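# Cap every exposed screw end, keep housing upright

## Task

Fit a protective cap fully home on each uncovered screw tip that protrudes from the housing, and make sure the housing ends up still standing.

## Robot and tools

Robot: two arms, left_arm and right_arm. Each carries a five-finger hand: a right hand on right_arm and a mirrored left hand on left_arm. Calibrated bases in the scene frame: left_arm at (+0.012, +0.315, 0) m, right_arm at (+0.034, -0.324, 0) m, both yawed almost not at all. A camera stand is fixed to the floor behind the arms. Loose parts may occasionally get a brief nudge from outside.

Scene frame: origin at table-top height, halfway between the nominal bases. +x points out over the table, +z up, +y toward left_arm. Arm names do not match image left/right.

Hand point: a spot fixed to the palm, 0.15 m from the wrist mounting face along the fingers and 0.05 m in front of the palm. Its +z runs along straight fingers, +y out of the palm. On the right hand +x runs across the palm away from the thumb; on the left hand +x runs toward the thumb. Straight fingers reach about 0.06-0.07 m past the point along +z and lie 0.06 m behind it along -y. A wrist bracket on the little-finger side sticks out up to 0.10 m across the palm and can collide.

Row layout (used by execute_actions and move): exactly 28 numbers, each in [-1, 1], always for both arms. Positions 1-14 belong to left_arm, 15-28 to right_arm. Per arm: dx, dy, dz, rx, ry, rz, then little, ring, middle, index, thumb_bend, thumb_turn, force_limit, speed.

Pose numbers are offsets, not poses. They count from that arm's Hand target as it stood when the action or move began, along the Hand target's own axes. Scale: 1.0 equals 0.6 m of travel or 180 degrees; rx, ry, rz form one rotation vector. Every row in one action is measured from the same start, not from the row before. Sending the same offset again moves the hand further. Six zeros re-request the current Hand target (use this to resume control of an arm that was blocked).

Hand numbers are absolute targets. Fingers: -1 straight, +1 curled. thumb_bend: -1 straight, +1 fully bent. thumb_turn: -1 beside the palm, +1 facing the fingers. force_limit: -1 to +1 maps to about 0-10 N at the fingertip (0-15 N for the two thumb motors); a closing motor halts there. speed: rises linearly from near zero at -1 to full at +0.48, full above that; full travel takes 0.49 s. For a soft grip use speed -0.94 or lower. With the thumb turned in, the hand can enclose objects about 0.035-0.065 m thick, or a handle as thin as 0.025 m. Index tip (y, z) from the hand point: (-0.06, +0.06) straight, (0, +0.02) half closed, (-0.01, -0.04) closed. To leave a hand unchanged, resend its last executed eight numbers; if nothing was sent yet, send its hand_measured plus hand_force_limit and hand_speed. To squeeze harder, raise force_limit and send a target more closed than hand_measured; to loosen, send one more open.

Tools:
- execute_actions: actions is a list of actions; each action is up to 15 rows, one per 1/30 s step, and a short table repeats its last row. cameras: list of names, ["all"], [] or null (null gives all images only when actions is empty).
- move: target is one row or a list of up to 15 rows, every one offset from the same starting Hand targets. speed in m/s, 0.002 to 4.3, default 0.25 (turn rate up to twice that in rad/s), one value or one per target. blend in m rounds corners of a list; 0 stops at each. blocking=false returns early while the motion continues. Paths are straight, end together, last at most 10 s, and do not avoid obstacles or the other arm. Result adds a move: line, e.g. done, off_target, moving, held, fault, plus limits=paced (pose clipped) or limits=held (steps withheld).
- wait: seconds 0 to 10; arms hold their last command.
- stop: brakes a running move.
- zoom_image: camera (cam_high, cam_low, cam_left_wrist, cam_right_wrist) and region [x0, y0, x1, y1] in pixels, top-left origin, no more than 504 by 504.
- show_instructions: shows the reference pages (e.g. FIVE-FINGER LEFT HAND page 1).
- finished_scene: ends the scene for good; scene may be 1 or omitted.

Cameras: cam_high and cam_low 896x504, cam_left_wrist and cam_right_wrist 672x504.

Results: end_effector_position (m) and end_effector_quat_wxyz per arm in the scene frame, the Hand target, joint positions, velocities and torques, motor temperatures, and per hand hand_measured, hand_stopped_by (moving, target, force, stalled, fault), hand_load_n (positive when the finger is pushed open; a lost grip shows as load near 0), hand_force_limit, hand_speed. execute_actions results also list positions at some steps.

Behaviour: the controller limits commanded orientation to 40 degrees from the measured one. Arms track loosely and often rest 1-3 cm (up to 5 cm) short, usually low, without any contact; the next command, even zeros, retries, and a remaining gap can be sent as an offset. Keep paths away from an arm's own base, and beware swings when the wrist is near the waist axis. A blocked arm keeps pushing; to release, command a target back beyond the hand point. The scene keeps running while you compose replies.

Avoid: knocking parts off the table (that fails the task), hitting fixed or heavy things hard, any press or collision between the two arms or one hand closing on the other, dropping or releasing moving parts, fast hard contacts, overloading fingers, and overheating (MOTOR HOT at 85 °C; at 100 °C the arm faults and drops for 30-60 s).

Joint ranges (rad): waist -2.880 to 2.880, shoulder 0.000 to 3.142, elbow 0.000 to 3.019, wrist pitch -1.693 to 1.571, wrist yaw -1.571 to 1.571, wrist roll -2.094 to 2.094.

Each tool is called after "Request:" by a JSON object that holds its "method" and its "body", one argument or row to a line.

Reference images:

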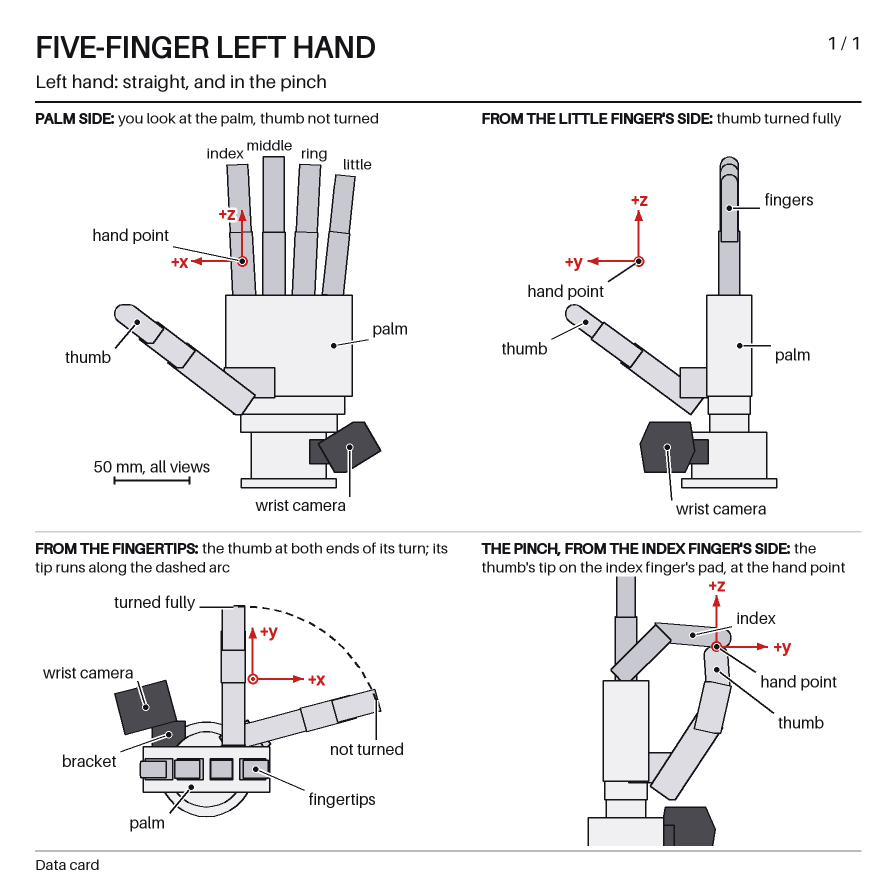

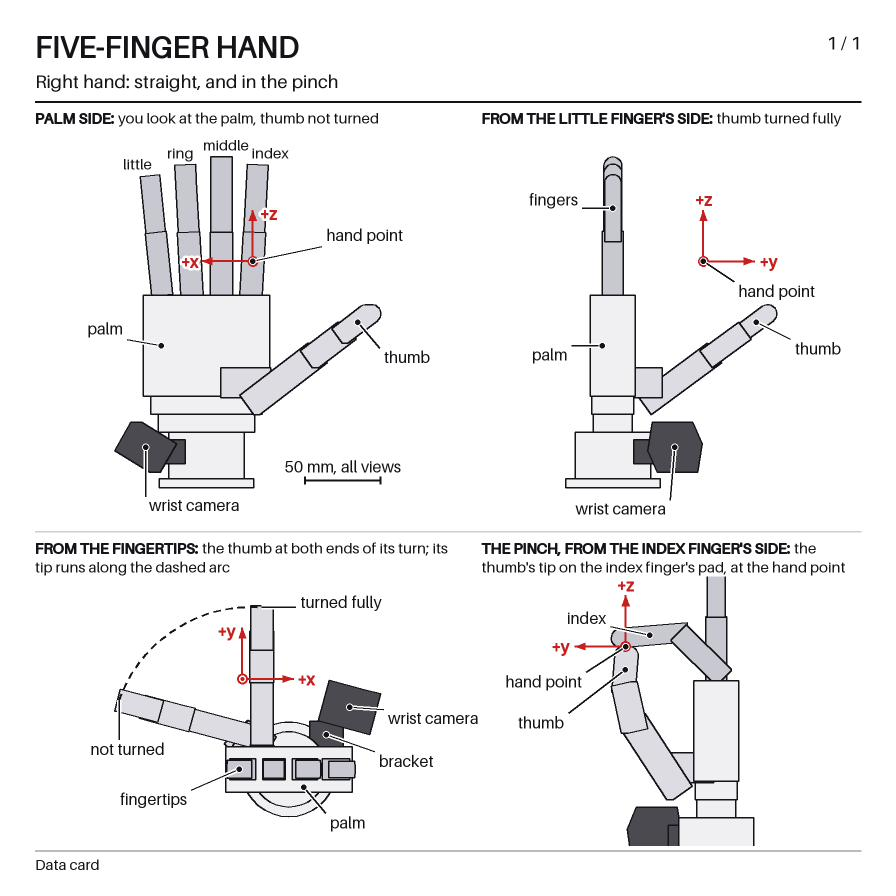

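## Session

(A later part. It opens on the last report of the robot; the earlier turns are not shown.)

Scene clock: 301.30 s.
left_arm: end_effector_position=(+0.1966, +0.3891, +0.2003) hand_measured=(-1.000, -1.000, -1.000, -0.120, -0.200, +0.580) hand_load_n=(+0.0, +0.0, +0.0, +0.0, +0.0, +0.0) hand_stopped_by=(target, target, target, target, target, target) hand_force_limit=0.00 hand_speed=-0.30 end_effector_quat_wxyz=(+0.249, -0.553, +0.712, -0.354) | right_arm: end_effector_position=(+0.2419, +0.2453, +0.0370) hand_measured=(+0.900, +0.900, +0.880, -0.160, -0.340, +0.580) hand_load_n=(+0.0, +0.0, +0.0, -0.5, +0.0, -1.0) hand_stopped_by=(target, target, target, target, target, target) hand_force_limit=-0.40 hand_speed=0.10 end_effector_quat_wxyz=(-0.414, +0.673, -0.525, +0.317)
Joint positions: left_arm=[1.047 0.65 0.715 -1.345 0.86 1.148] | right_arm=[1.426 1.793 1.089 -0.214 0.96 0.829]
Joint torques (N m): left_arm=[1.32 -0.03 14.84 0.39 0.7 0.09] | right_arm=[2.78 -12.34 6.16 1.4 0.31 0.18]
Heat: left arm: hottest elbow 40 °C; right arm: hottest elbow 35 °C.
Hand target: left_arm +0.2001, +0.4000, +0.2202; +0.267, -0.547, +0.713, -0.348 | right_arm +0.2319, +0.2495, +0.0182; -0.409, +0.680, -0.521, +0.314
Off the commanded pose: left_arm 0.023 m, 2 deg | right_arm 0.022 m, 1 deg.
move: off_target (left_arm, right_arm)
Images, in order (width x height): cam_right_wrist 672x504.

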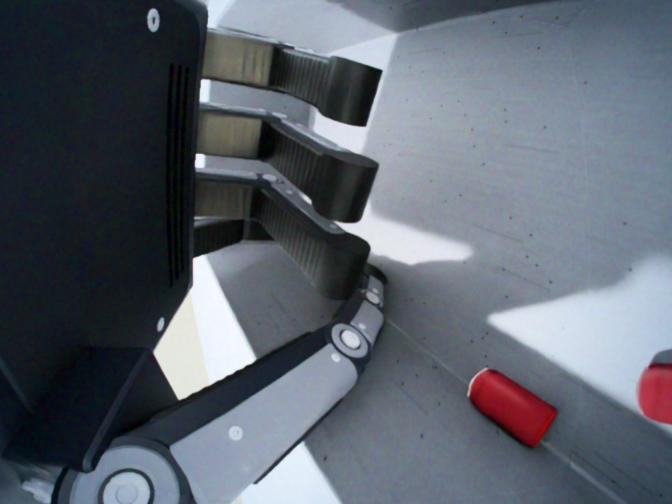

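Request:
{"method": "execute_actions", "body": {
  "actions": [
    [[0,0,0,0,0,0,-1,-1,-1,-0.12,-0.2,0.58,0.0,-0.3,0,0,0,0,0,0,0.9,0.9,0.88,0.3,-0.34,0.58,-0.4,-0.9]],
    [[0,0,0,0,0,0,-1,-1,-1,-0.12,-0.2,0.58,0.0,-0.3,0,0,0,0,0,0,0.9,0.9,0.88,0.3,-0.34,0.58,-0.4,-0.9]],
    [[0,0,0,0,0,0,-1,-1,-1,-0.12,-0.2,0.58,0.0,-0.3,0,0,0,0,0,0,0.9,0.9,0.88,0.3,-0.34,0.58,-0.4,-0.9]]
  ],
  "cameras": ["cam_right_wrist"]
}}

Scene clock: 304.03 s.
left_arm: end_effector_position=(+0.1966, +0.3891, +0.2003) hand_measured=(-1.000, -1.000, -1.000, -0.120, -0.200, +0.580) hand_load_n=(+0.0, +0.0, +0.0, +0.0, +0.0, +0.0) hand_stopped_by=(target, target, target, target, target, target) hand_force_limit=0.00 hand_speed=-0.30 end_effector_quat_wxyz=(+0.249, -0.553, +0.712, -0.354) | right_arm: end_effector_position=(+0.2424, +0.2458, +0.0367) hand_measured=(+0.900, +0.900, +0.880, +0.212, -0.340, +0.580) hand_load_n=(+0.0, +0.0, +0.0, +3.0, +1.0, -0.5) hand_stopped_by=(target, target, target, force, target, target) hand_force_limit=-0.40 hand_speed=-0.90 end_effector_quat_wxyz=(-0.416, +0.671, -0.526, +0.317)
Joint positions: left_arm=[1.047 0.65 0.715 -1.345 0.86 1.148] | right_arm=[1.426 1.795 1.089 -0.211 0.962 0.833]
Joint torques (N m): left_arm=[1.2 -0.15 14.76 0.44 0.73 0.07] | right_arm=[2.78 -12.45 6.17 1.29 0.22 0.14]
Heat: left arm: hottest elbow 40 °C; right arm: hottest elbow 35 °C.
Hand target: left_arm +0.2001, +0.4000, +0.2202; +0.267, -0.547, +0.713, -0.348 | right_arm +0.2320, +0.2495, +0.0183; -0.410, +0.680, -0.521, +0.314
Off the commanded pose: left_arm 0.023 m, 2 deg | right_arm 0.021 m, 1 deg.
Step readings (end_effector_position of left_arm | right_arm):
0: (+0.1966, +0.3891, +0.2003) | (+0.2420, +0.2453, +0.0370)
1: (+0.1966, +0.3891, +0.2003) | (+0.2420, +0.2453, +0.0370)
2: (+0.1966, +0.3891, +0.2003) | (+0.2420, +0.2453, +0.0370)
4: (+0.1966, +0.3891, +0.2003) | (+0.2422, +0.2453, +0.0370)
8: (+0.1966, +0.3891, +0.2003) | (+0.2425, +0.2455, +0.0372)
15: (+0.1966, +0.3891, +0.2003) | (+0.2425, +0.2458, +0.0372)
16: (+0.1966, +0.3891, +0.2003) | (+0.2425, +0.2458, +0.0372)
17: (+0.1966, +0.3891, +0.2003) | (+0.2425, +0.2458, +0.0372)
19: (+0.1966, +0.3891, +0.2003) | (+0.2425, +0.2458, +0.0372)
23: (+0.1966, +0.3891, +0.2003) | (+0.2425, +0.2457, +0.0370)
30: (+0.1966, +0.3891, +0.2003) | (+0.2424, +0.2458, +0.0367)
31: (+0.1966, +0.3891, +0.2003) | (+0.2424, +0.2458, +0.0367)
32: (+0.1966, +0.3891, +0.2003) | (+0.2424, +0.2458, +0.0367)
34: (+0.1966, +0.3891, +0.2003) | (+0.2424, +0.2458, +0.0367)
38: (+0.1966, +0.3891, +0.2003) | (+0.2424, +0.2458, +0.0367)
45: (+0.1966, +0.3891, +0.2003) | (+0.2424, +0.2458, +0.0367)
Images, in order (width x height): cam_right_wrist 672x504.

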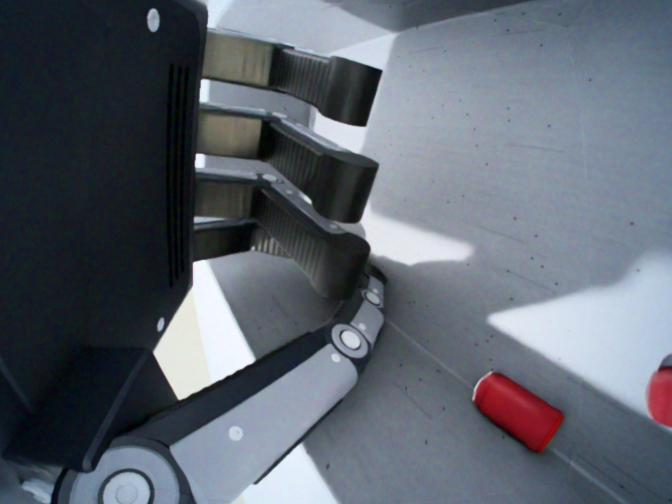

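Request:
{"method": "move", "body": {
  "target": [0,0,0,0,0,0,-1,-1,-1,-0.12,-0.2,0.58,0.0,-0.3,0.0017,-0.1121,-0.02677,0,0,0,0.9,0.9,0.88,0.3,-0.34,0.58,-0.4,-0.9],
  "speed": 0.05,
  "cameras": ["cam_right_wrist"]
}}

Request:
{"method": "zoom_image", "body": {
  "camera": "cam_right_wrist",
  "region": [280, 200, 480, 350]
}}

Scene clock: 307.87 s.
left_arm: end_effector_position=(+0.1966, +0.3891, +0.2003) hand_measured=(-1.000, -1.000, -1.000, -0.120, -0.200, +0.580) hand_load_n=(+0.0, +0.0, -0.5, +0.0, +0.0, +0.0) hand_stopped_by=(target, target, target, target, target, target) hand_force_limit=0.00 hand_speed=-0.30 end_effector_quat_wxyz=(+0.249, -0.553, +0.712, -0.354) | right_arm: end_effector_position=(+0.2390, +0.2400, +0.0655) hand_measured=(+0.900, +0.900, +0.880, +0.212, -0.340, +0.580) hand_load_n=(+0.0, +0.0, +0.0, +2.0, +1.5, -1.0) hand_stopped_by=(target, target, target, force, target, target) hand_force_limit=-0.40 hand_speed=-0.90 end_effector_quat_wxyz=(-0.400, +0.688, -0.516, +0.317)
Joint positions: left_arm=[1.047 0.65 0.715 -1.345 0.86 1.148] | right_arm=[1.424 1.735 1.118 -0.329 0.938 0.813]
Joint torques (N m): left_arm=[1.08 0.09 14.83 0.36 0.7 0.1] | right_arm=[0.67 -15.15 9.46 0.7 0.43 -0.09]
Heat: left arm: hottest elbow 40 °C; right arm: hottest elbow 35 °C.
Hand target: left_arm +0.2001, +0.4000, +0.2202; +0.267, -0.547, +0.713, -0.348 | right_arm +0.2487, +0.2531, +0.0851; -0.409, +0.680, -0.521, +0.314
Off the commanded pose: left_arm 0.023 m, 2 deg | right_arm 0.026 m, 2 deg.
move: off_target (left_arm, right_arm)
Images, in order (width x height): cam_right_wrist 672x504.

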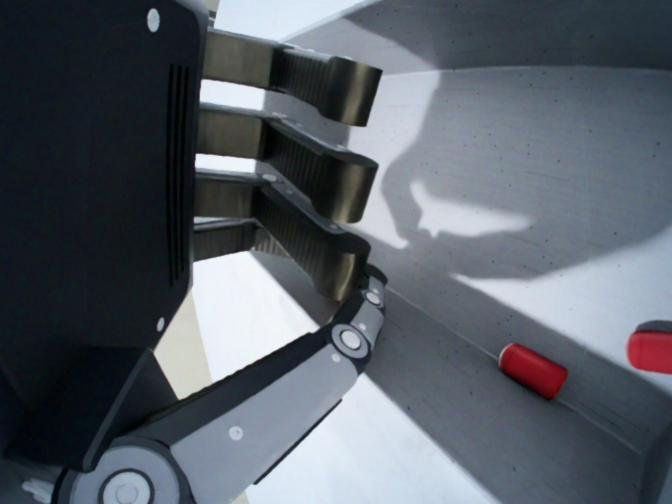

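Scaled by 2.520 from the camera's 672x504 image, which has a finer 960x720 frame.

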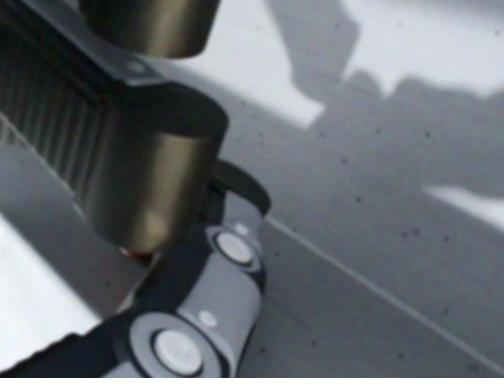

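Request:
{"method": "move", "body": {
  "target": [
    [0,0,0,0,0,0,-1,-1,-1,-0.12,-0.2,0.58,0.0,-0.3,0.0048,-0.07297,-0.04015,0,0,0,0.9,0.9,0.88,0.3,-0.34,0.58,-0.4,-0.9],
    [0,0,0,0,0,0,-1,-1,-1,-0.12,-0.2,0.58,0.0,-0.3,0.17938,-0.17171,-0.08447,0,0,0,0.9,0.9,0.88,0.3,-0.34,0.58,-0.4,-0.9],
    [0,0,0,0,0,0,-1,-1,-1,-0.12,-0.2,0.58,0.0,-0.3,0.44413,-0.18095,-0.20898,0.1433,-0.1001,0.4955,0.9,0.9,0.88,0.3,-0.34,0.58,-0.4,-0.9]
  ],
  "speed": [0.1,0.2,0.3],
  "blend": [0.01,0.03,0],
  "cameras": ["all"]
}}

Scene clock: 319.17 s.
left_arm: end_effector_position=(+0.1966, +0.3891, +0.2003) hand_measured=(-1.000, -1.000, -1.000, -0.120, -0.200, +0.580) hand_load_n=(+0.0, +0.0, +0.0, +0.0, +0.0, +0.0) hand_stopped_by=(target, target, target, target, target, target) hand_force_limit=0.00 hand_speed=-0.30 end_effector_quat_wxyz=(+0.249, -0.553, +0.712, -0.354) | right_arm: end_effector_position=(+0.2646, -0.0216, +0.2436) hand_measured=(+0.900, +0.900, +0.880, +0.212, -0.340, +0.580) hand_load_n=(+0.0, +0.0, +0.0, +2.0, +1.0, -1.0) hand_stopped_by=(target, target, target, force, target, target) hand_force_limit=-0.40 hand_speed=-0.90 end_effector_quat_wxyz=(+0.705, -0.058, +0.705, +0.058)
Joint positions: left_arm=[1.047 0.65 0.715 -1.345 0.86 1.148] | right_arm=[1.349 1.006 0.206 0.802 1.183 1.571]
Joint torques (N m): left_arm=[1.08 -0.44 14.89 0.39 0.7 0.07] | right_arm=[2.67 -1.73 5.41 1.88 0.08 0.12]
Heat: left arm: hottest elbow 40 °C; right arm: hottest elbow 34 °C.
Hand target: left_arm +0.2001, +0.4000, +0.2202; +0.267, -0.547, +0.713, -0.348 | right_arm +0.2603, -0.0198, +0.2399; +0.704, -0.062, +0.704, +0.062
Off the commanded pose: left_arm 0.023 m, 2 deg | right_arm 0.006 m, 1 deg.
move: off_target (left_arm)

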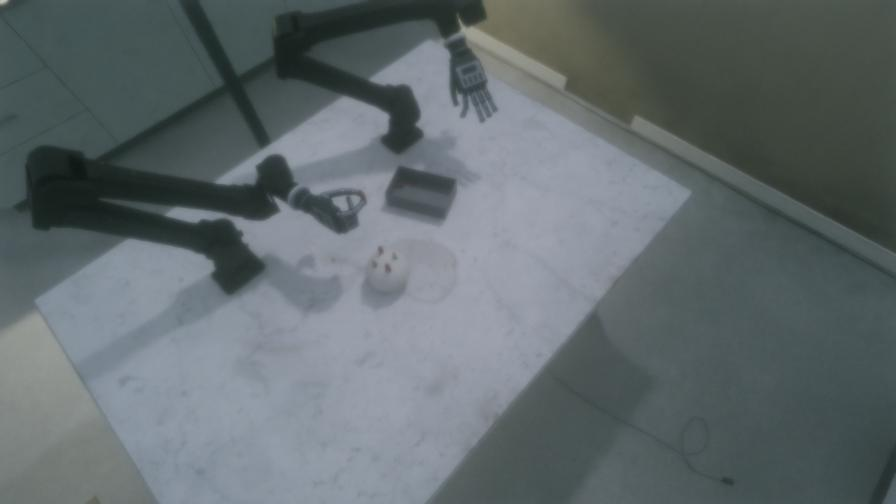

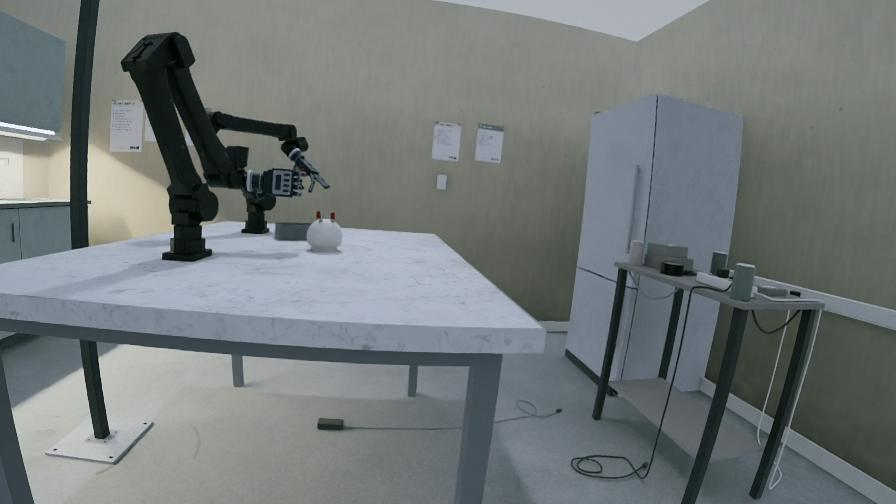

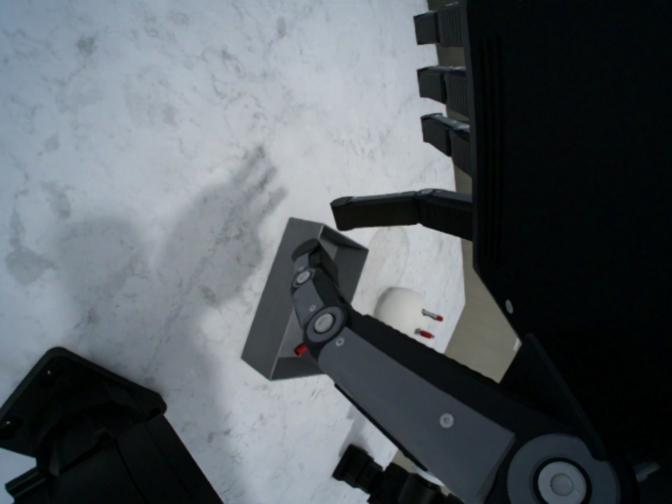

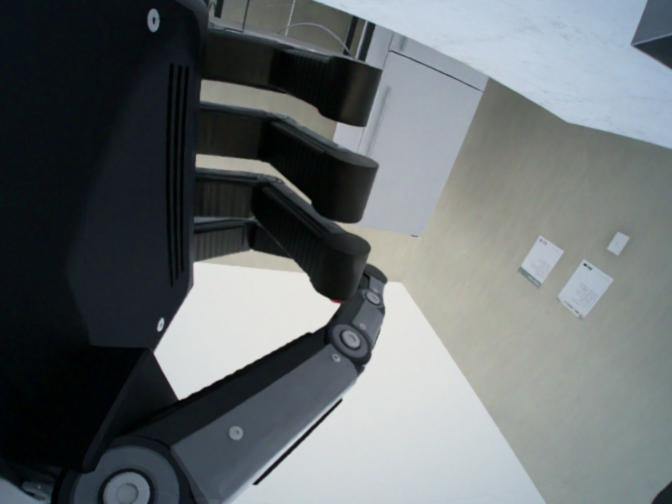

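Request:
{"method": "zoom_image", "body": {
  "camera": "cam_high",
  "region": [280, 150, 480, 310]
}}

Request:
{"method": "zoom_image", "body": {
  "camera": "cam_left_wrist",
  "region": [220, 200, 460, 400]
}}

Request:
{"method": "zoom_image", "body": {
  "camera": "cam_right_wrist",
  "region": [290, 220, 430, 340]
}}

Request:
{"method": "zoom_image", "body": {
  "camera": "cam_low",
  "region": [220, 120, 360, 260]
}}

Scaled by 2.520 from the camera's 896x504 image, which has a finer 1280x720 frame.

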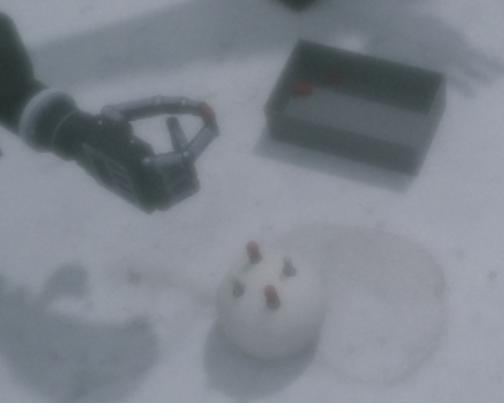

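Scaled by 2.100 from the camera's 672x504 image, which has a finer 960x720 frame.

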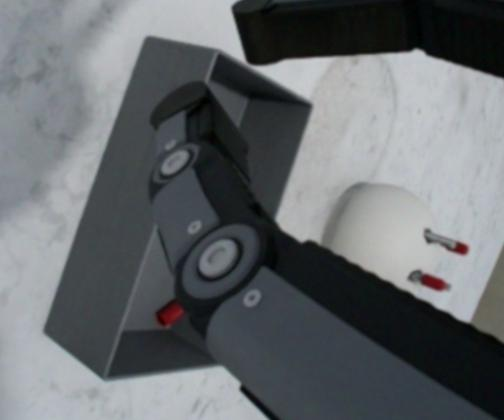

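Scaled by 3.600 from the camera's 672x504 image, which has a finer 960x720 frame.

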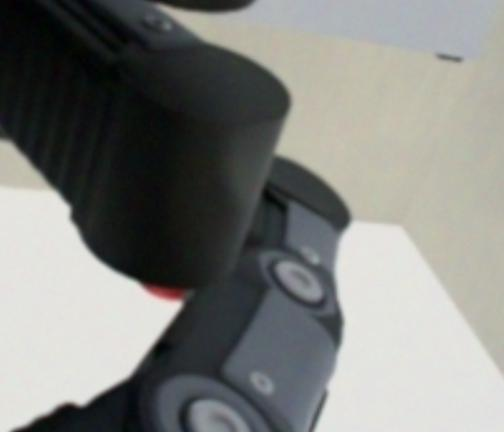

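Scaled by 3.600 from the camera's 896x504 image, which has a finer 1280x720 frame.

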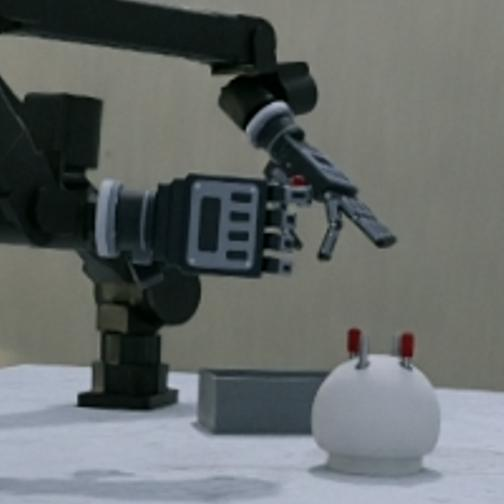

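Request:
{"method": "execute_actions", "body": {
  "actions": [
    [[0,0,0,0,0,0,-1,-1,-1,-0.12,-0.2,0.58,0.0,-0.3,0,0,0,0,0,0,-1,-1,-1,0.3,-0.34,0.58,-0.4,-0.2]],
    [[0,0,0,0,0,0,-1,-1,-1,-0.12,-0.2,0.58,0.0,-0.3,0,0,0,0,0,0,-1,-1,-1,0.3,-0.34,0.58,-0.4,-0.2]],
    [[0,0,0,0,0,0,-1,-1,-1,-0.12,-0.2,0.58,0.0,-0.3,0,0,0,0,0,0,-1,-1,-1,0.3,-0.34,0.58,-0.4,-0.2]]
  ],
  "cameras": ["cam_right_wrist","cam_low"]
}}

Request:
{"method": "zoom_image", "body": {
  "camera": "cam_right_wrist",
  "region": [290, 220, 430, 340]
}}

Request:
{"method": "zoom_image", "body": {
  "camera": "cam_low",
  "region": [260, 150, 350, 260]
}}

Scene clock: 322.80 s.
left_arm: end_effector_position=(+0.1966, +0.3891, +0.2003) hand_measured=(-1.000, -1.000, -1.000, -0.120, -0.200, +0.580) hand_load_n=(+0.0, +0.0, +0.0, +0.0, +0.0, +0.0) hand_stopped_by=(target, target, target, target, target, target) hand_force_limit=0.00 hand_speed=-0.30 end_effector_quat_wxyz=(+0.249, -0.553, +0.712, -0.354) | right_arm: end_effector_position=(+0.2646, -0.0216, +0.2437) hand_measured=(-1.000, -1.000, -1.000, +0.212, -0.340, +0.580) hand_load_n=(+0.0, +0.0, +0.0, +1.5, +1.5, -1.0) hand_stopped_by=(target, target, target, force, target, target) hand_force_limit=-0.40 hand_speed=-0.20 end_effector_quat_wxyz=(+0.705, -0.057, +0.705, +0.059)
Joint positions: left_arm=[1.047 0.65 0.715 -1.345 0.86 1.148] | right_arm=[1.35 1.007 0.206 0.804 1.184 1.571]
Joint torques (N m): left_arm=[1.08 -0.15 14.84 0.39 0.68 0.09] | right_arm=[2.61 -1.67 5.38 1.88 0.06 0.1]
Heat: left arm: hottest elbow 40 °C; right arm: hottest elbow 34 °C.
Hand target: left_arm +0.2001, +0.4000, +0.2202; +0.267, -0.547, +0.713, -0.348 | right_arm +0.2603, -0.0198, +0.2400; +0.704, -0.062, +0.704, +0.062
Off the commanded pose: left_arm 0.023 m, 2 deg | right_arm 0.006 m, 1 deg.
Step readings (end_effector_position of left_arm | right_arm):
0: (+0.1966, +0.3891, +0.2003) | (+0.2646, -0.0216, +0.2436)
1: (+0.1966, +0.3891, +0.2003) | (+0.2646, -0.0216, +0.2436)
2: (+0.1966, +0.3891, +0.2003) | (+0.2646, -0.0216, +0.2436)
4: (+0.1966, +0.3891, +0.2003) | (+0.2646, -0.0216, +0.2436)
8: (+0.1966, +0.3891, +0.2003) | (+0.2646, -0.0215, +0.2436)
15: (+0.1966, +0.3891, +0.2003) | (+0.2647, -0.0216, +0.2436)
16: (+0.1966, +0.3891, +0.2003) | (+0.2647, -0.0216, +0.2436)
17: (+0.1966, +0.3891, +0.2003) | (+0.2647, -0.0216, +0.2436)
19: (+0.1966, +0.3891, +0.2003) | (+0.2647, -0.0216, +0.2436)
23: (+0.1966, +0.3891, +0.2003) | (+0.2646, -0.0215, +0.2437)
30: (+0.1966, +0.3891, +0.2003) | (+0.2646, -0.0216, +0.2437)
31: (+0.1966, +0.3891, +0.2003) | (+0.2646, -0.0216, +0.2437)
32: (+0.1966, +0.3891, +0.2003) | (+0.2646, -0.0216, +0.2437)
34: (+0.1966, +0.3891, +0.2003) | (+0.2646, -0.0216, +0.2437)
38: (+0.1966, +0.3891, +0.2003) | (+0.2646, -0.0216, +0.2437)
45: (+0.1966, +0.3891, +0.2003) | (+0.2646, -0.0216, +0.2437)
Images, in order (width x height): cam_low 896x504, cam_right_wrist 672x504.

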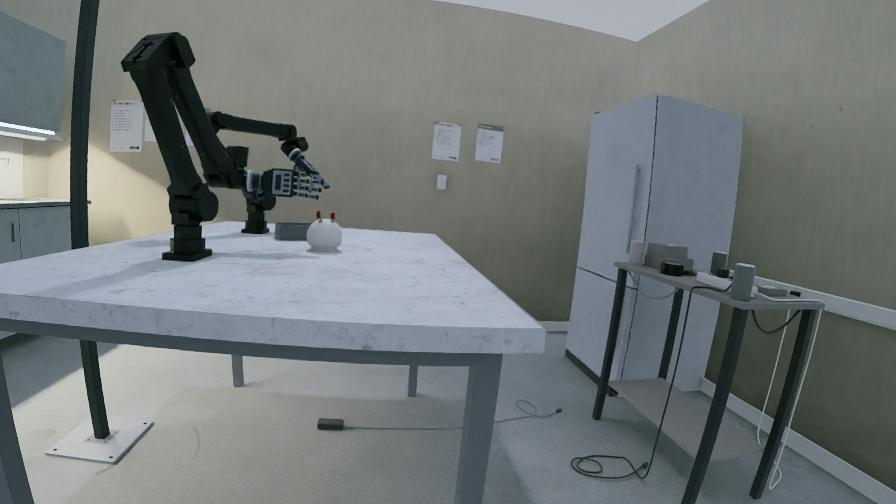

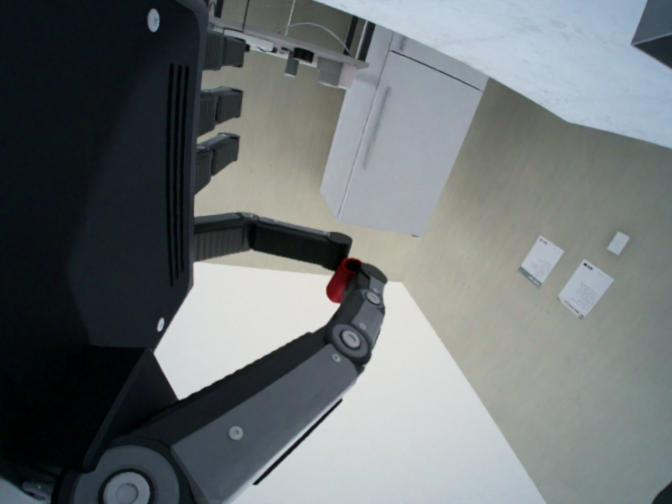

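Scaled by 3.600 from the camera's 672x504 image, which has a finer 960x720 frame.

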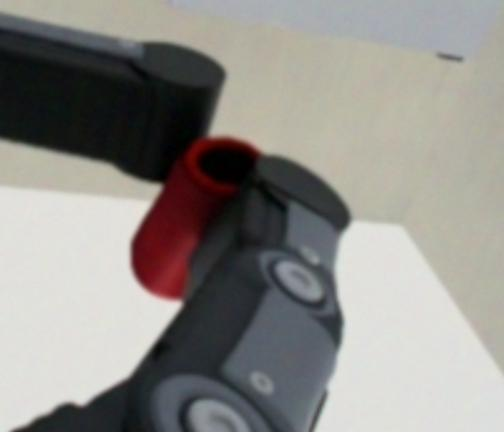

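Scaled by 4.582 from the camera's 896x504 image, which has a finer 1280x720 frame.

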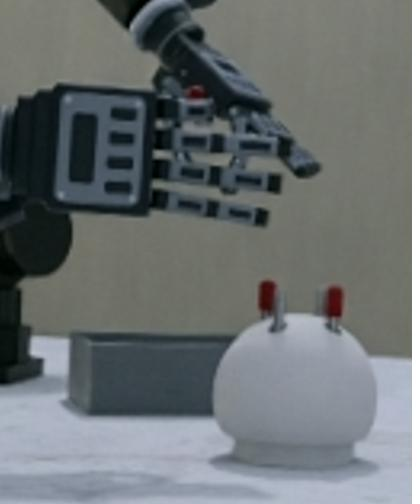

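Request:
{"method": "move", "body": {
  "target": [0,0,0,0,0,0,-1,-1,-1,-0.12,-0.2,0.58,0.0,-0.3,0.16667,0.1123,-0.0145,-0.1522,0.2339,-0.4492,0.9,0.9,0.88,0.3,-0.34,0.58,-0.4,0.0],
  "speed": 0.25,
  "cameras": ["cam_right_wrist","cam_high"]
}}

Scene clock: 340.77 s.
left_arm: end_effector_position=(+0.1966, +0.3891, +0.2003) hand_measured=(-1.000, -1.000, -1.000, -0.120, -0.200, +0.580) hand_load_n=(+0.0, +0.0, +0.0, +0.0, +0.0, +0.0) hand_stopped_by=(target, target, target, target, target, target) hand_force_limit=0.00 hand_speed=-0.30 end_effector_quat_wxyz=(+0.249, -0.553, +0.712, -0.354) | right_arm: end_effector_position=(+0.2320, +0.0327, +0.1260) hand_measured=(+0.900, +0.900, +0.880, +0.212, -0.340, +0.580) hand_load_n=(+0.0, +0.0, +0.0, +2.0, +1.5, -1.0) hand_stopped_by=(target, target, target, force, target, target) hand_force_limit=-0.40 hand_speed=0.00 end_effector_quat_wxyz=(-0.265, +0.656, -0.651, +0.274)
Joint positions: left_arm=[1.047 0.65 0.715 -1.345 0.86 1.148] | right_arm=[1.268 1.248 0.891 -0.936 0.74 1.15]
Joint torques (N m): left_arm=[1.26 0.15 14.82 0.5 0.7 0.09] | right_arm=[0.85 -6.83 10.37 0.36 0.41 -0.08]
Motor temperatures (°C): left_arm=[25 25 41 26 27 26] | right_arm=[24 31 34 27 28 25]
Heat: left arm: hottest elbow 41 °C; right arm: hottest elbow 34 °C.
Hand target: left_arm +0.2001, +0.4000, +0.2202; +0.267, -0.547, +0.713, -0.348 | right_arm +0.2400, +0.0450, +0.1399; -0.271, +0.654, -0.653, +0.271
Off the commanded pose: left_arm 0.023 m, 2 deg | right_arm 0.020 m, 1 deg.
move: off_target (left_arm, right_arm)
Images, in order (width x height): cam_high 896x504, cam_right_wrist 672x504.

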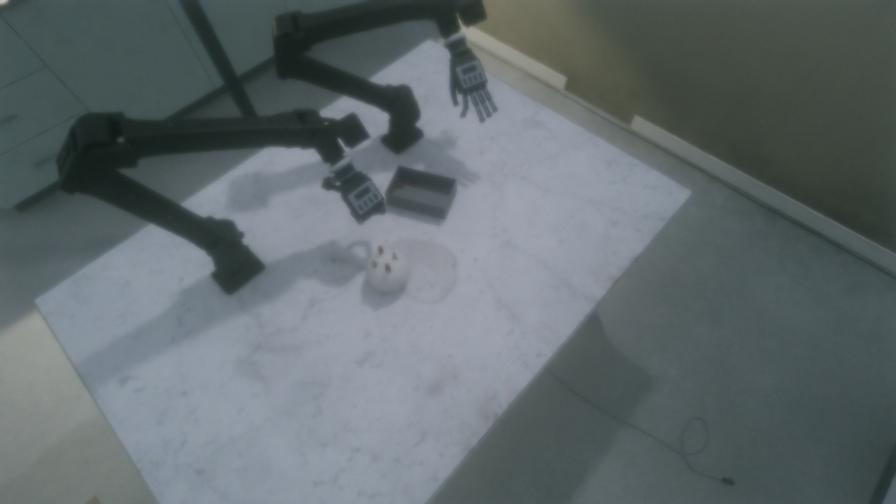

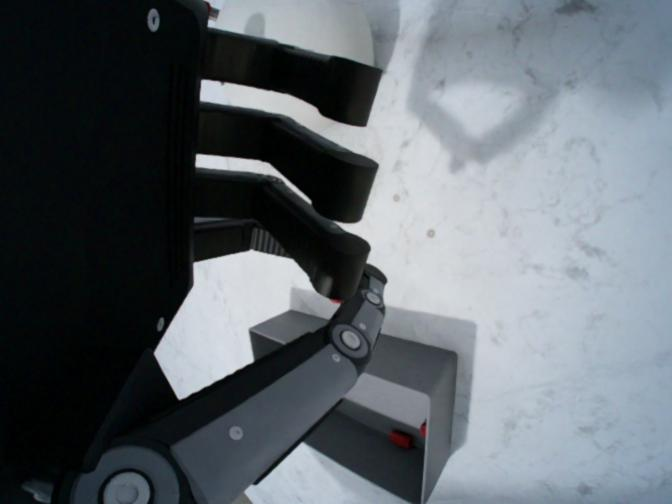

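Request:
{"method": "move", "body": {
  "target": [0,0,0,0,0,0,-1,-1,-1,-0.12,-0.2,0.58,0.0,-0.3,0.06667,0.0896,0.0990,0,0,0,0.9,0.9,0.88,0.3,-0.34,0.58,-0.4,0.0],
  "speed": 0.15,
  "cameras": ["cam_right_wrist"]
}}

Scene clock: 344.13 s.
left_arm: end_effector_position=(+0.1966, +0.3891, +0.2003) hand_measured=(-1.000, -1.000, -1.000, -0.120, -0.200, +0.580) hand_load_n=(+0.0, +0.0, +0.0, +0.0, +0.0, +0.0) hand_stopped_by=(target, target, target, target, target, target) hand_force_limit=0.00 hand_speed=-0.30 end_effector_quat_wxyz=(+0.249, -0.553, +0.712, -0.354) | right_arm: end_effector_position=(+0.2403, +0.0094, +0.0665) hand_measured=(+0.900, +0.900, +0.880, +0.212, -0.340, +0.580) hand_load_n=(+0.0, +0.0, +0.0, +1.5, +1.5, -1.0) hand_stopped_by=(target, target, target, force, target, target) hand_force_limit=-0.40 hand_speed=0.00 end_effector_quat_wxyz=(-0.277, +0.652, -0.653, +0.267)
Joint positions: left_arm=[1.047 0.65 0.715 -1.345 0.86 1.148] | right_arm=[1.221 1.248 0.708 -0.68 0.723 1.086]
Joint torques (N m): left_arm=[0.79 0.09 14.91 0.4 0.73 0.08] | right_arm=[0.62 -6.24 6.02 1.17 0.38 -0.08]
Heat: left arm: hottest elbow 41 °C; right arm: hottest elbow 35 °C.
Hand target: left_arm +0.2001, +0.4000, +0.2202; +0.267, -0.547, +0.713, -0.348 | right_arm +0.2440, +0.0048, +0.0598; -0.270, +0.654, -0.653, +0.271
Off the commanded pose: left_arm 0.023 m, 2 deg | right_arm 0.009 m, 1 deg.
move: off_target (left_arm)
Images, in order (width x height): cam_right_wrist 672x504.

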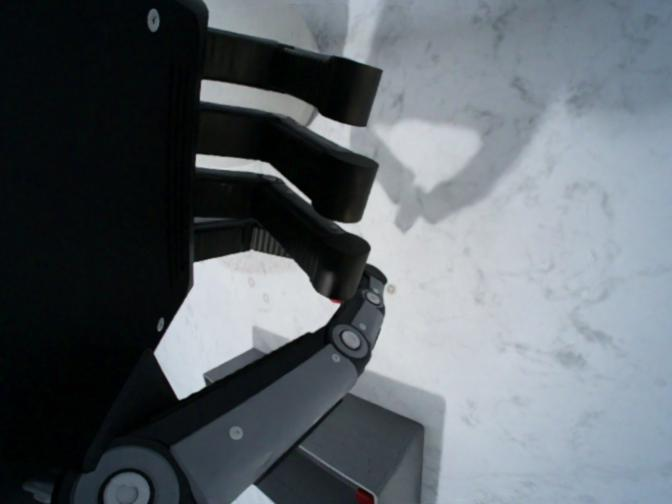

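Request:
{"method": "move", "body": {
  "target": [0,0,0,0,0,0,-1,-1,-1,-0.12,-0.2,0.58,0.0,-0.3,0.00667,0.03948,0.03476,0,0,0,0.9,0.9,0.88,0.3,-0.34,0.58,-0.4,0.0],
  "speed": 0.08,
  "cameras": ["cam_right_wrist"]
}}

Scene clock: 346.20 s.
left_arm: end_effector_position=(+0.1966, +0.3891, +0.2003) hand_measured=(-1.000, -1.000, -1.000, -0.120, -0.200, +0.580) hand_load_n=(+0.0, +0.0, +0.0, +0.0, +0.5, +0.0) hand_stopped_by=(target, target, target, target, target, target) hand_force_limit=0.00 hand_speed=-0.30 end_effector_quat_wxyz=(+0.249, -0.553, +0.712, -0.354) | right_arm: end_effector_position=(+0.2387, +0.0051, +0.0346) hand_measured=(+0.900, +0.900, +0.880, +0.212, -0.340, +0.580) hand_load_n=(+0.0, +0.0, +0.0, +1.5, +1.5, -1.0) hand_stopped_by=(target, target, target, force, target, target) hand_force_limit=-0.40 hand_speed=0.00 end_effector_quat_wxyz=(-0.277, +0.652, -0.653, +0.267)
Joint positions: left_arm=[1.047 0.65 0.715 -1.345 0.86 1.148] | right_arm=[1.221 1.297 0.649 -0.574 0.723 1.086]
Joint torques (N m): left_arm=[0.97 0.09 14.9 0.35 0.7 0.06] | right_arm=[0.73 -6.24 5.67 1.16 0.4 -0.07]
Heat: left arm: hottest elbow 41 °C; right arm: hottest elbow 34 °C.
Hand target: left_arm +0.2001, +0.4000, +0.2202; +0.267, -0.547, +0.713, -0.348 | right_arm +0.2420, +0.0008, +0.0283; -0.270, +0.654, -0.653, +0.271
Off the commanded pose: left_arm 0.023 m, 2 deg | right_arm 0.008 m, 1 deg.
move: off_target (left_arm)
Images, in order (width x height): cam_right_wrist 672x504.

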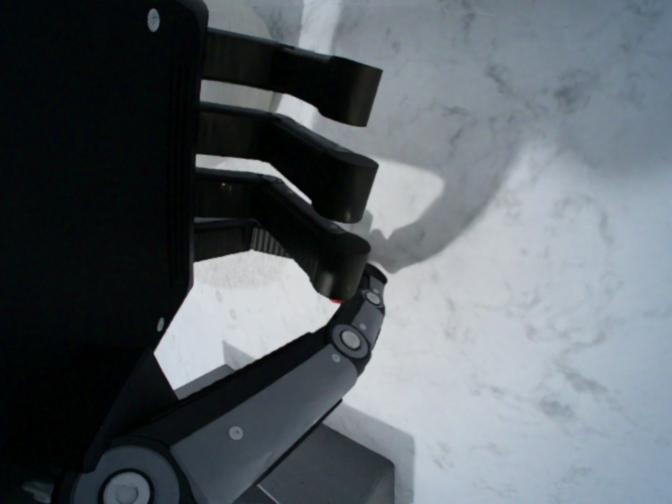

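Request:
{"method": "move", "body": {
  "target": [0,0,0,0,0,0,-1,-1,-1,-0.12,-0.2,0.58,0.0,-0.3,0,0.0065,0.0065,0,0,0,0.9,0.9,0.88,0.3,-0.34,0.58,-0.4,0.0],
  "speed": 0.05
}}

Request:
{"method": "move", "body": {
  "target": [0,0,0,0,0,0,-1,-1,-1,-0.12,-0.2,0.58,0.0,-0.3,0,0.0045,0.0045,0,0,0,0.9,0.9,0.88,0.3,-0.34,0.58,-0.4,0.0],
  "speed": 0.05,
  "cameras": ["cam_right_wrist"]
}}

Scene clock: 347.77 s.
left_arm: end_effector_position=(+0.1966, +0.3891, +0.2003) hand_measured=(-1.000, -1.000, -1.000, -0.120, -0.200, +0.580) hand_load_n=(-0.5, +0.0, +0.0, +0.0, +0.0, +0.0) hand_stopped_by=(target, target, target, target, target, target) hand_force_limit=0.00 hand_speed=-0.30 end_effector_quat_wxyz=(+0.249, -0.553, +0.712, -0.354) | right_arm: end_effector_position=(+0.2389, +0.0055, +0.0297) hand_measured=(+0.900, +0.900, +0.880, +0.212, -0.340, +0.580) hand_load_n=(+0.0, +0.0, +0.0, +2.0, +1.5, -0.5) hand_stopped_by=(target, target, target, force, target, target) hand_force_limit=-0.40 hand_speed=0.00 end_effector_quat_wxyz=(-0.278, +0.652, -0.653, +0.267)
Joint positions: left_arm=[1.047 0.65 0.715 -1.345 0.86 1.148] | right_arm=[1.221 1.308 0.643 -0.554 0.723 1.086]
Joint torques (N m): left_arm=[1.03 0.03 14.8 0.34 0.71 0.09] | right_arm=[0.67 -6.24 5.56 1.17 0.39 -0.07]
Heat: left arm: hottest elbow 41 °C; right arm: hottest elbow 34 °C.
Hand target: left_arm +0.2001, +0.4000, +0.2202; +0.267, -0.547, +0.713, -0.348 | right_arm +0.2420, +0.0008, +0.0229; -0.271, +0.654, -0.653, +0.271
Off the commanded pose: left_arm 0.023 m, 2 deg | right_arm 0.009 m, 1 deg.
move: off_target (left_arm)

Scene clock: 348.57 s.
left_arm: end_effector_position=(+0.1966, +0.3891, +0.2003) hand_measured=(-1.000, -1.000, -1.000, -0.120, -0.200, +0.580) hand_load_n=(+0.0, +0.0, +0.0, +0.0, +0.0, +0.0) hand_stopped_by=(target, target, target, target, target, target) hand_force_limit=0.00 hand_speed=-0.30 end_effector_quat_wxyz=(+0.249, -0.553, +0.712, -0.354) | right_arm: end_effector_position=(+0.2390, +0.0060, +0.0266) hand_measured=(+0.900, +0.900, +0.880, +0.212, -0.340, +0.580) hand_load_n=(+0.0, +0.5, +0.0, +1.5, +1.5, -0.5) hand_stopped_by=(target, target, target, force, target, target) hand_force_limit=-0.40 hand_speed=0.00 end_effector_quat_wxyz=(-0.278, +0.652, -0.653, +0.266)
Joint positions: left_arm=[1.047 0.65 0.715 -1.345 0.86 1.148] | right_arm=[1.221 1.315 0.638 -0.541 0.723 1.086]
Joint torques (N m): left_arm=[1.26 0.03 14.83 0.38 0.69 0.06] | right_arm=[0.73 -6.18 5.46 1.17 0.4 -0.07]
Heat: left arm: hottest elbow 41 °C; right arm: hottest elbow 34 °C.
Hand target: left_arm +0.2001, +0.4000, +0.2202; +0.267, -0.547, +0.713, -0.348 | right_arm +0.2420, +0.0008, +0.0191; -0.271, +0.654, -0.653, +0.271
Off the commanded pose: left_arm 0.023 m, 2 deg | right_arm 0.010 m, 1 deg.
move: off_target (left_arm)
Images, in order (width x height): cam_right_wrist 672x504.

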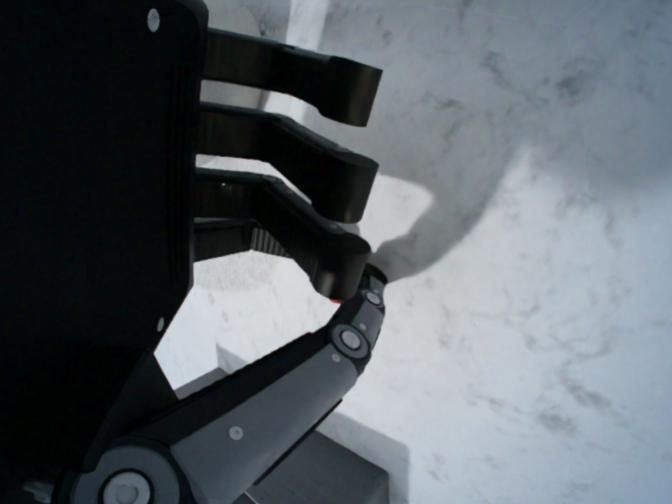

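Request:
{"method": "move", "body": {
  "target": [0,0,0,0,0,0,-1,-1,-1,-0.12,-0.2,0.58,0.0,-0.3,0,0.004,0.004,0,0,0,0.9,0.9,0.88,0.3,-0.34,0.58,-0.4,0.0],
  "speed": 0.05,
  "cameras": ["cam_right_wrist"]
}}

Request:
{"method": "zoom_image", "body": {
  "camera": "cam_right_wrist",
  "region": [310, 220, 450, 340]
}}

Scene clock: 350.20 s.
left_arm: end_effector_position=(+0.1966, +0.3891, +0.2003) hand_measured=(-1.000, -1.000, -1.000, -0.120, -0.200, +0.580) hand_load_n=(+0.0, +0.0, +0.0, +0.0, +0.0, -0.5) hand_stopped_by=(target, target, target, target, target, target) hand_force_limit=0.00 hand_speed=-0.30 end_effector_quat_wxyz=(+0.249, -0.553, +0.712, -0.354) | right_arm: end_effector_position=(+0.2397, +0.0076, +0.0264) hand_measured=(+0.900, +0.900, +0.880, +0.212, -0.340, +0.580) hand_load_n=(+0.0, +0.0, +0.0, +0.5, +1.5, -0.5) hand_stopped_by=(target, target, target, force, target, target) hand_force_limit=-0.40 hand_speed=0.00 end_effector_quat_wxyz=(-0.281, +0.651, -0.653, +0.265)
Joint positions: left_arm=[1.047 0.65 0.715 -1.345 0.86 1.148] | right_arm=[1.221 1.318 0.638 -0.532 0.724 1.084]
Joint torques (N m): left_arm=[1.32 0.09 14.93 0.47 0.69 0.06] | right_arm=[0.73 -5.83 5.12 1.29 0.39 -0.05]
Heat: left arm: hottest elbow 41 °C; right arm: hottest elbow 34 °C.
Hand target: left_arm +0.2001, +0.4000, +0.2202; +0.267, -0.547, +0.713, -0.348 | right_arm +0.2420, +0.0008, +0.0156; -0.270, +0.654, -0.653, +0.271
Off the commanded pose: left_arm 0.023 m, 2 deg | right_arm 0.013 m, 1 deg.
move: off_target (left_arm, right_arm)
Images, in order (width x height): cam_right_wrist 672x504.

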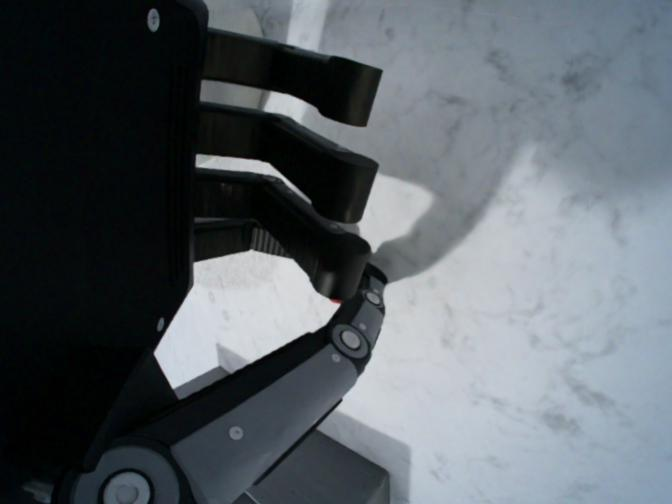

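Scaled by 3.600 from the camera's 672x504 image, which has a finer 960x720 frame.

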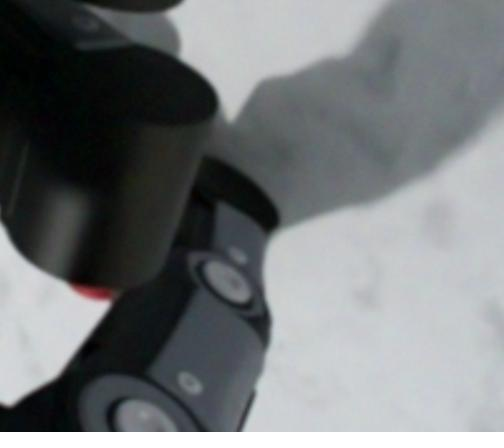

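Request:
{"method": "execute_actions", "body": {
  "actions": [
    [[0,0,0,0,0,0,-1,-1,-1,-0.12,-0.2,0.58,0.0,-0.3,0,0,0,0,0,0,0.9,0.9,0.88,-0.2,-0.34,0.58,-0.4,-0.7]],
    [[0,0,0,0,0,0,-1,-1,-1,-0.12,-0.2,0.58,0.0,-0.3,0,0,0,0,0,0,0.9,0.9,0.88,-0.2,-0.34,0.58,-0.4,-0.7]]
  ],
  "cameras": ["cam_right_wrist"]
}}

Scene clock: 352.23 s.
left_arm: end_effector_position=(+0.1966, +0.3891, +0.2003) hand_measured=(-1.000, -1.000, -1.000, -0.120, -0.200, +0.580) hand_load_n=(+0.0, +0.0, +0.0, +0.0, +0.0, +0.0) hand_stopped_by=(target, target, target, target, target, target) hand_force_limit=0.00 hand_speed=-0.30 end_effector_quat_wxyz=(+0.249, -0.553, +0.712, -0.354) | right_arm: end_effector_position=(+0.2417, +0.0123, +0.0356) hand_measured=(+0.900, +0.900, +0.880, -0.198, -0.340, +0.580) hand_load_n=(+0.0, +0.0, +0.0, -7.0, +0.0, +0.0) hand_stopped_by=(target, target, target, target, target, target) hand_force_limit=-0.40 hand_speed=-0.70 end_effector_quat_wxyz=(-0.295, +0.645, -0.655, +0.259)
Joint positions: left_arm=[1.047 0.65 0.715 -1.345 0.86 1.148] | right_arm=[1.221 1.296 0.638 -0.52 0.725 1.084]
Joint torques (N m): left_arm=[1.2 -0.09 14.86 0.4 0.71 0.07] | right_arm=[0.73 -4.25 5.24 0.77 0.33 -0.04]
Heat: left arm: hottest elbow 41 °C; right arm: hottest elbow 34 °C.
Hand target: left_arm +0.2001, +0.4000, +0.2202; +0.267, -0.547, +0.713, -0.348 | right_arm +0.2421, +0.0008, +0.0156; -0.270, +0.654, -0.653, +0.271
Off the commanded pose: left_arm 0.023 m, 2 deg | right_arm 0.023 m, 3 deg.
Step readings (end_effector_position of left_arm | right_arm):
0: (+0.1966, +0.3891, +0.2003) | (+0.2397, +0.0076, +0.0265)
1: (+0.1966, +0.3891, +0.2003) | (+0.2397, +0.0076, +0.0265)
2: (+0.1966, +0.3891, +0.2003) | (+0.2397, +0.0076, +0.0265)
4: (+0.1966, +0.3891, +0.2003) | (+0.2397, +0.0077, +0.0267)
8: (+0.1966, +0.3891, +0.2003) | (+0.2405, +0.0096, +0.0305)
15: (+0.1966, +0.3891, +0.2003) | (+0.2413, +0.0118, +0.0348)
16: (+0.1966, +0.3891, +0.2003) | (+0.2414, +0.0120, +0.0351)
17: (+0.1966, +0.3891, +0.2003) | (+0.2416, +0.0122, +0.0354)
19: (+0.1966, +0.3891, +0.2003) | (+0.2417, +0.0123, +0.0356)
23: (+0.1966, +0.3891, +0.2003) | (+0.2417, +0.0123, +0.0356)
30: (+0.1966, +0.3891, +0.2003) | (+0.2417, +0.0123, +0.0356)
Images, in order (width x height): cam_right_wrist 672x504.

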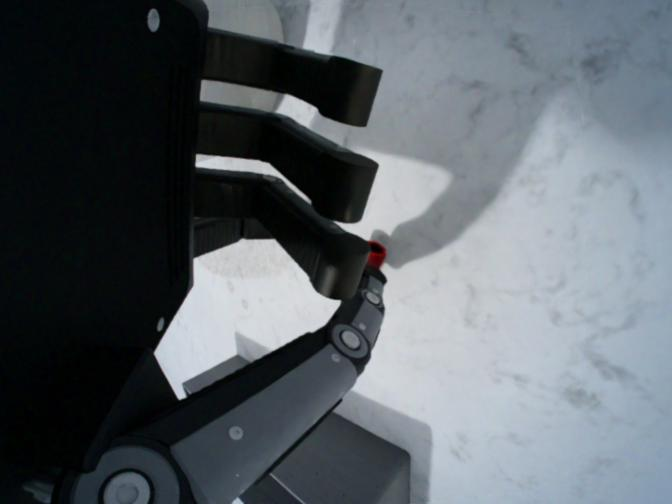

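Request:
{"method": "move", "body": {
  "target": [0,0,0,0,0,0,-1,-1,-1,-0.12,-0.2,0.58,0.0,-0.3,-0.02,-0.0895,-0.0801,0,0,0,0.9,0.9,0.88,-0.2,-0.34,0.58,-0.4,-0.7],
  "speed": 0.08,
  "cameras": ["cam_right_wrist"]
}}

Request:
{"method": "zoom_image", "body": {
  "camera": "cam_right_wrist",
  "region": [310, 180, 490, 320]
}}

Scene clock: 354.73 s.
left_arm: end_effector_position=(+0.1966, +0.3891, +0.2003) hand_measured=(-1.000, -1.000, -1.000, -0.120, -0.200, +0.580) hand_load_n=(+0.0, +0.0, +0.0, +0.0, +0.0, +0.0) hand_stopped_by=(target, target, target, target, target, target) hand_force_limit=0.00 hand_speed=-0.30 end_effector_quat_wxyz=(+0.249, -0.553, +0.712, -0.354) | right_arm: end_effector_position=(+0.2370, +0.0001, +0.0699) hand_measured=(+0.900, +0.900, +0.880, -0.198, -0.340, +0.580) hand_load_n=(+0.0, +0.0, +0.0, +0.0, +0.0, +0.0) hand_stopped_by=(target, target, target, target, target, target) hand_force_limit=-0.40 hand_speed=-0.70 end_effector_quat_wxyz=(-0.258, +0.661, -0.649, +0.276)
Joint positions: left_arm=[1.047 0.65 0.715 -1.345 0.86 1.148] | right_arm=[1.221 1.24 0.724 -0.749 0.724 1.084]
Joint torques (N m): left_arm=[1.2 0.32 14.8 0.47 0.71 0.1] | right_arm=[0.79 -7.36 9.55 0.39 0.43 -0.04]
Heat: left arm: hottest elbow 41 °C; right arm: hottest elbow 34 °C.
Hand target: left_arm +0.2001, +0.4000, +0.2202; +0.267, -0.547, +0.713, -0.348 | right_arm +0.2460, +0.0128, +0.0876; -0.271, +0.654, -0.653, +0.271
Off the commanded pose: left_arm 0.023 m, 2 deg | right_arm 0.024 m, 2 deg.
move: off_target (left_arm, right_arm)
Images, in order (width x height): cam_right_wrist 672x504.

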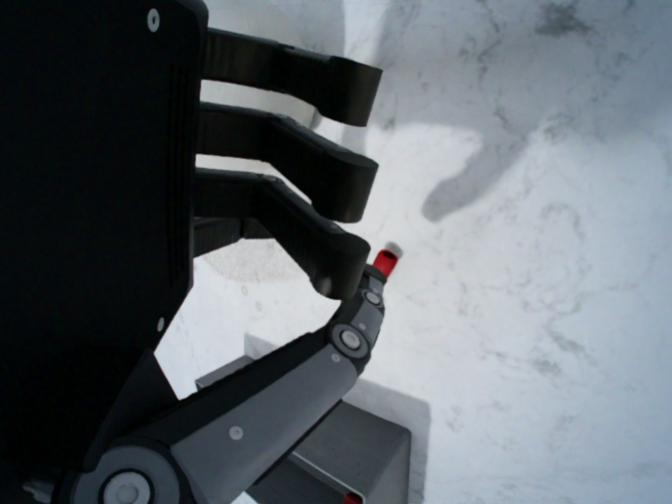

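Scaled by 2.800 from the camera's 672x504 image, which has a finer 960x720 frame.

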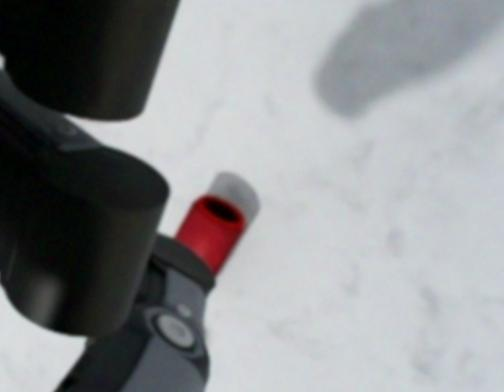

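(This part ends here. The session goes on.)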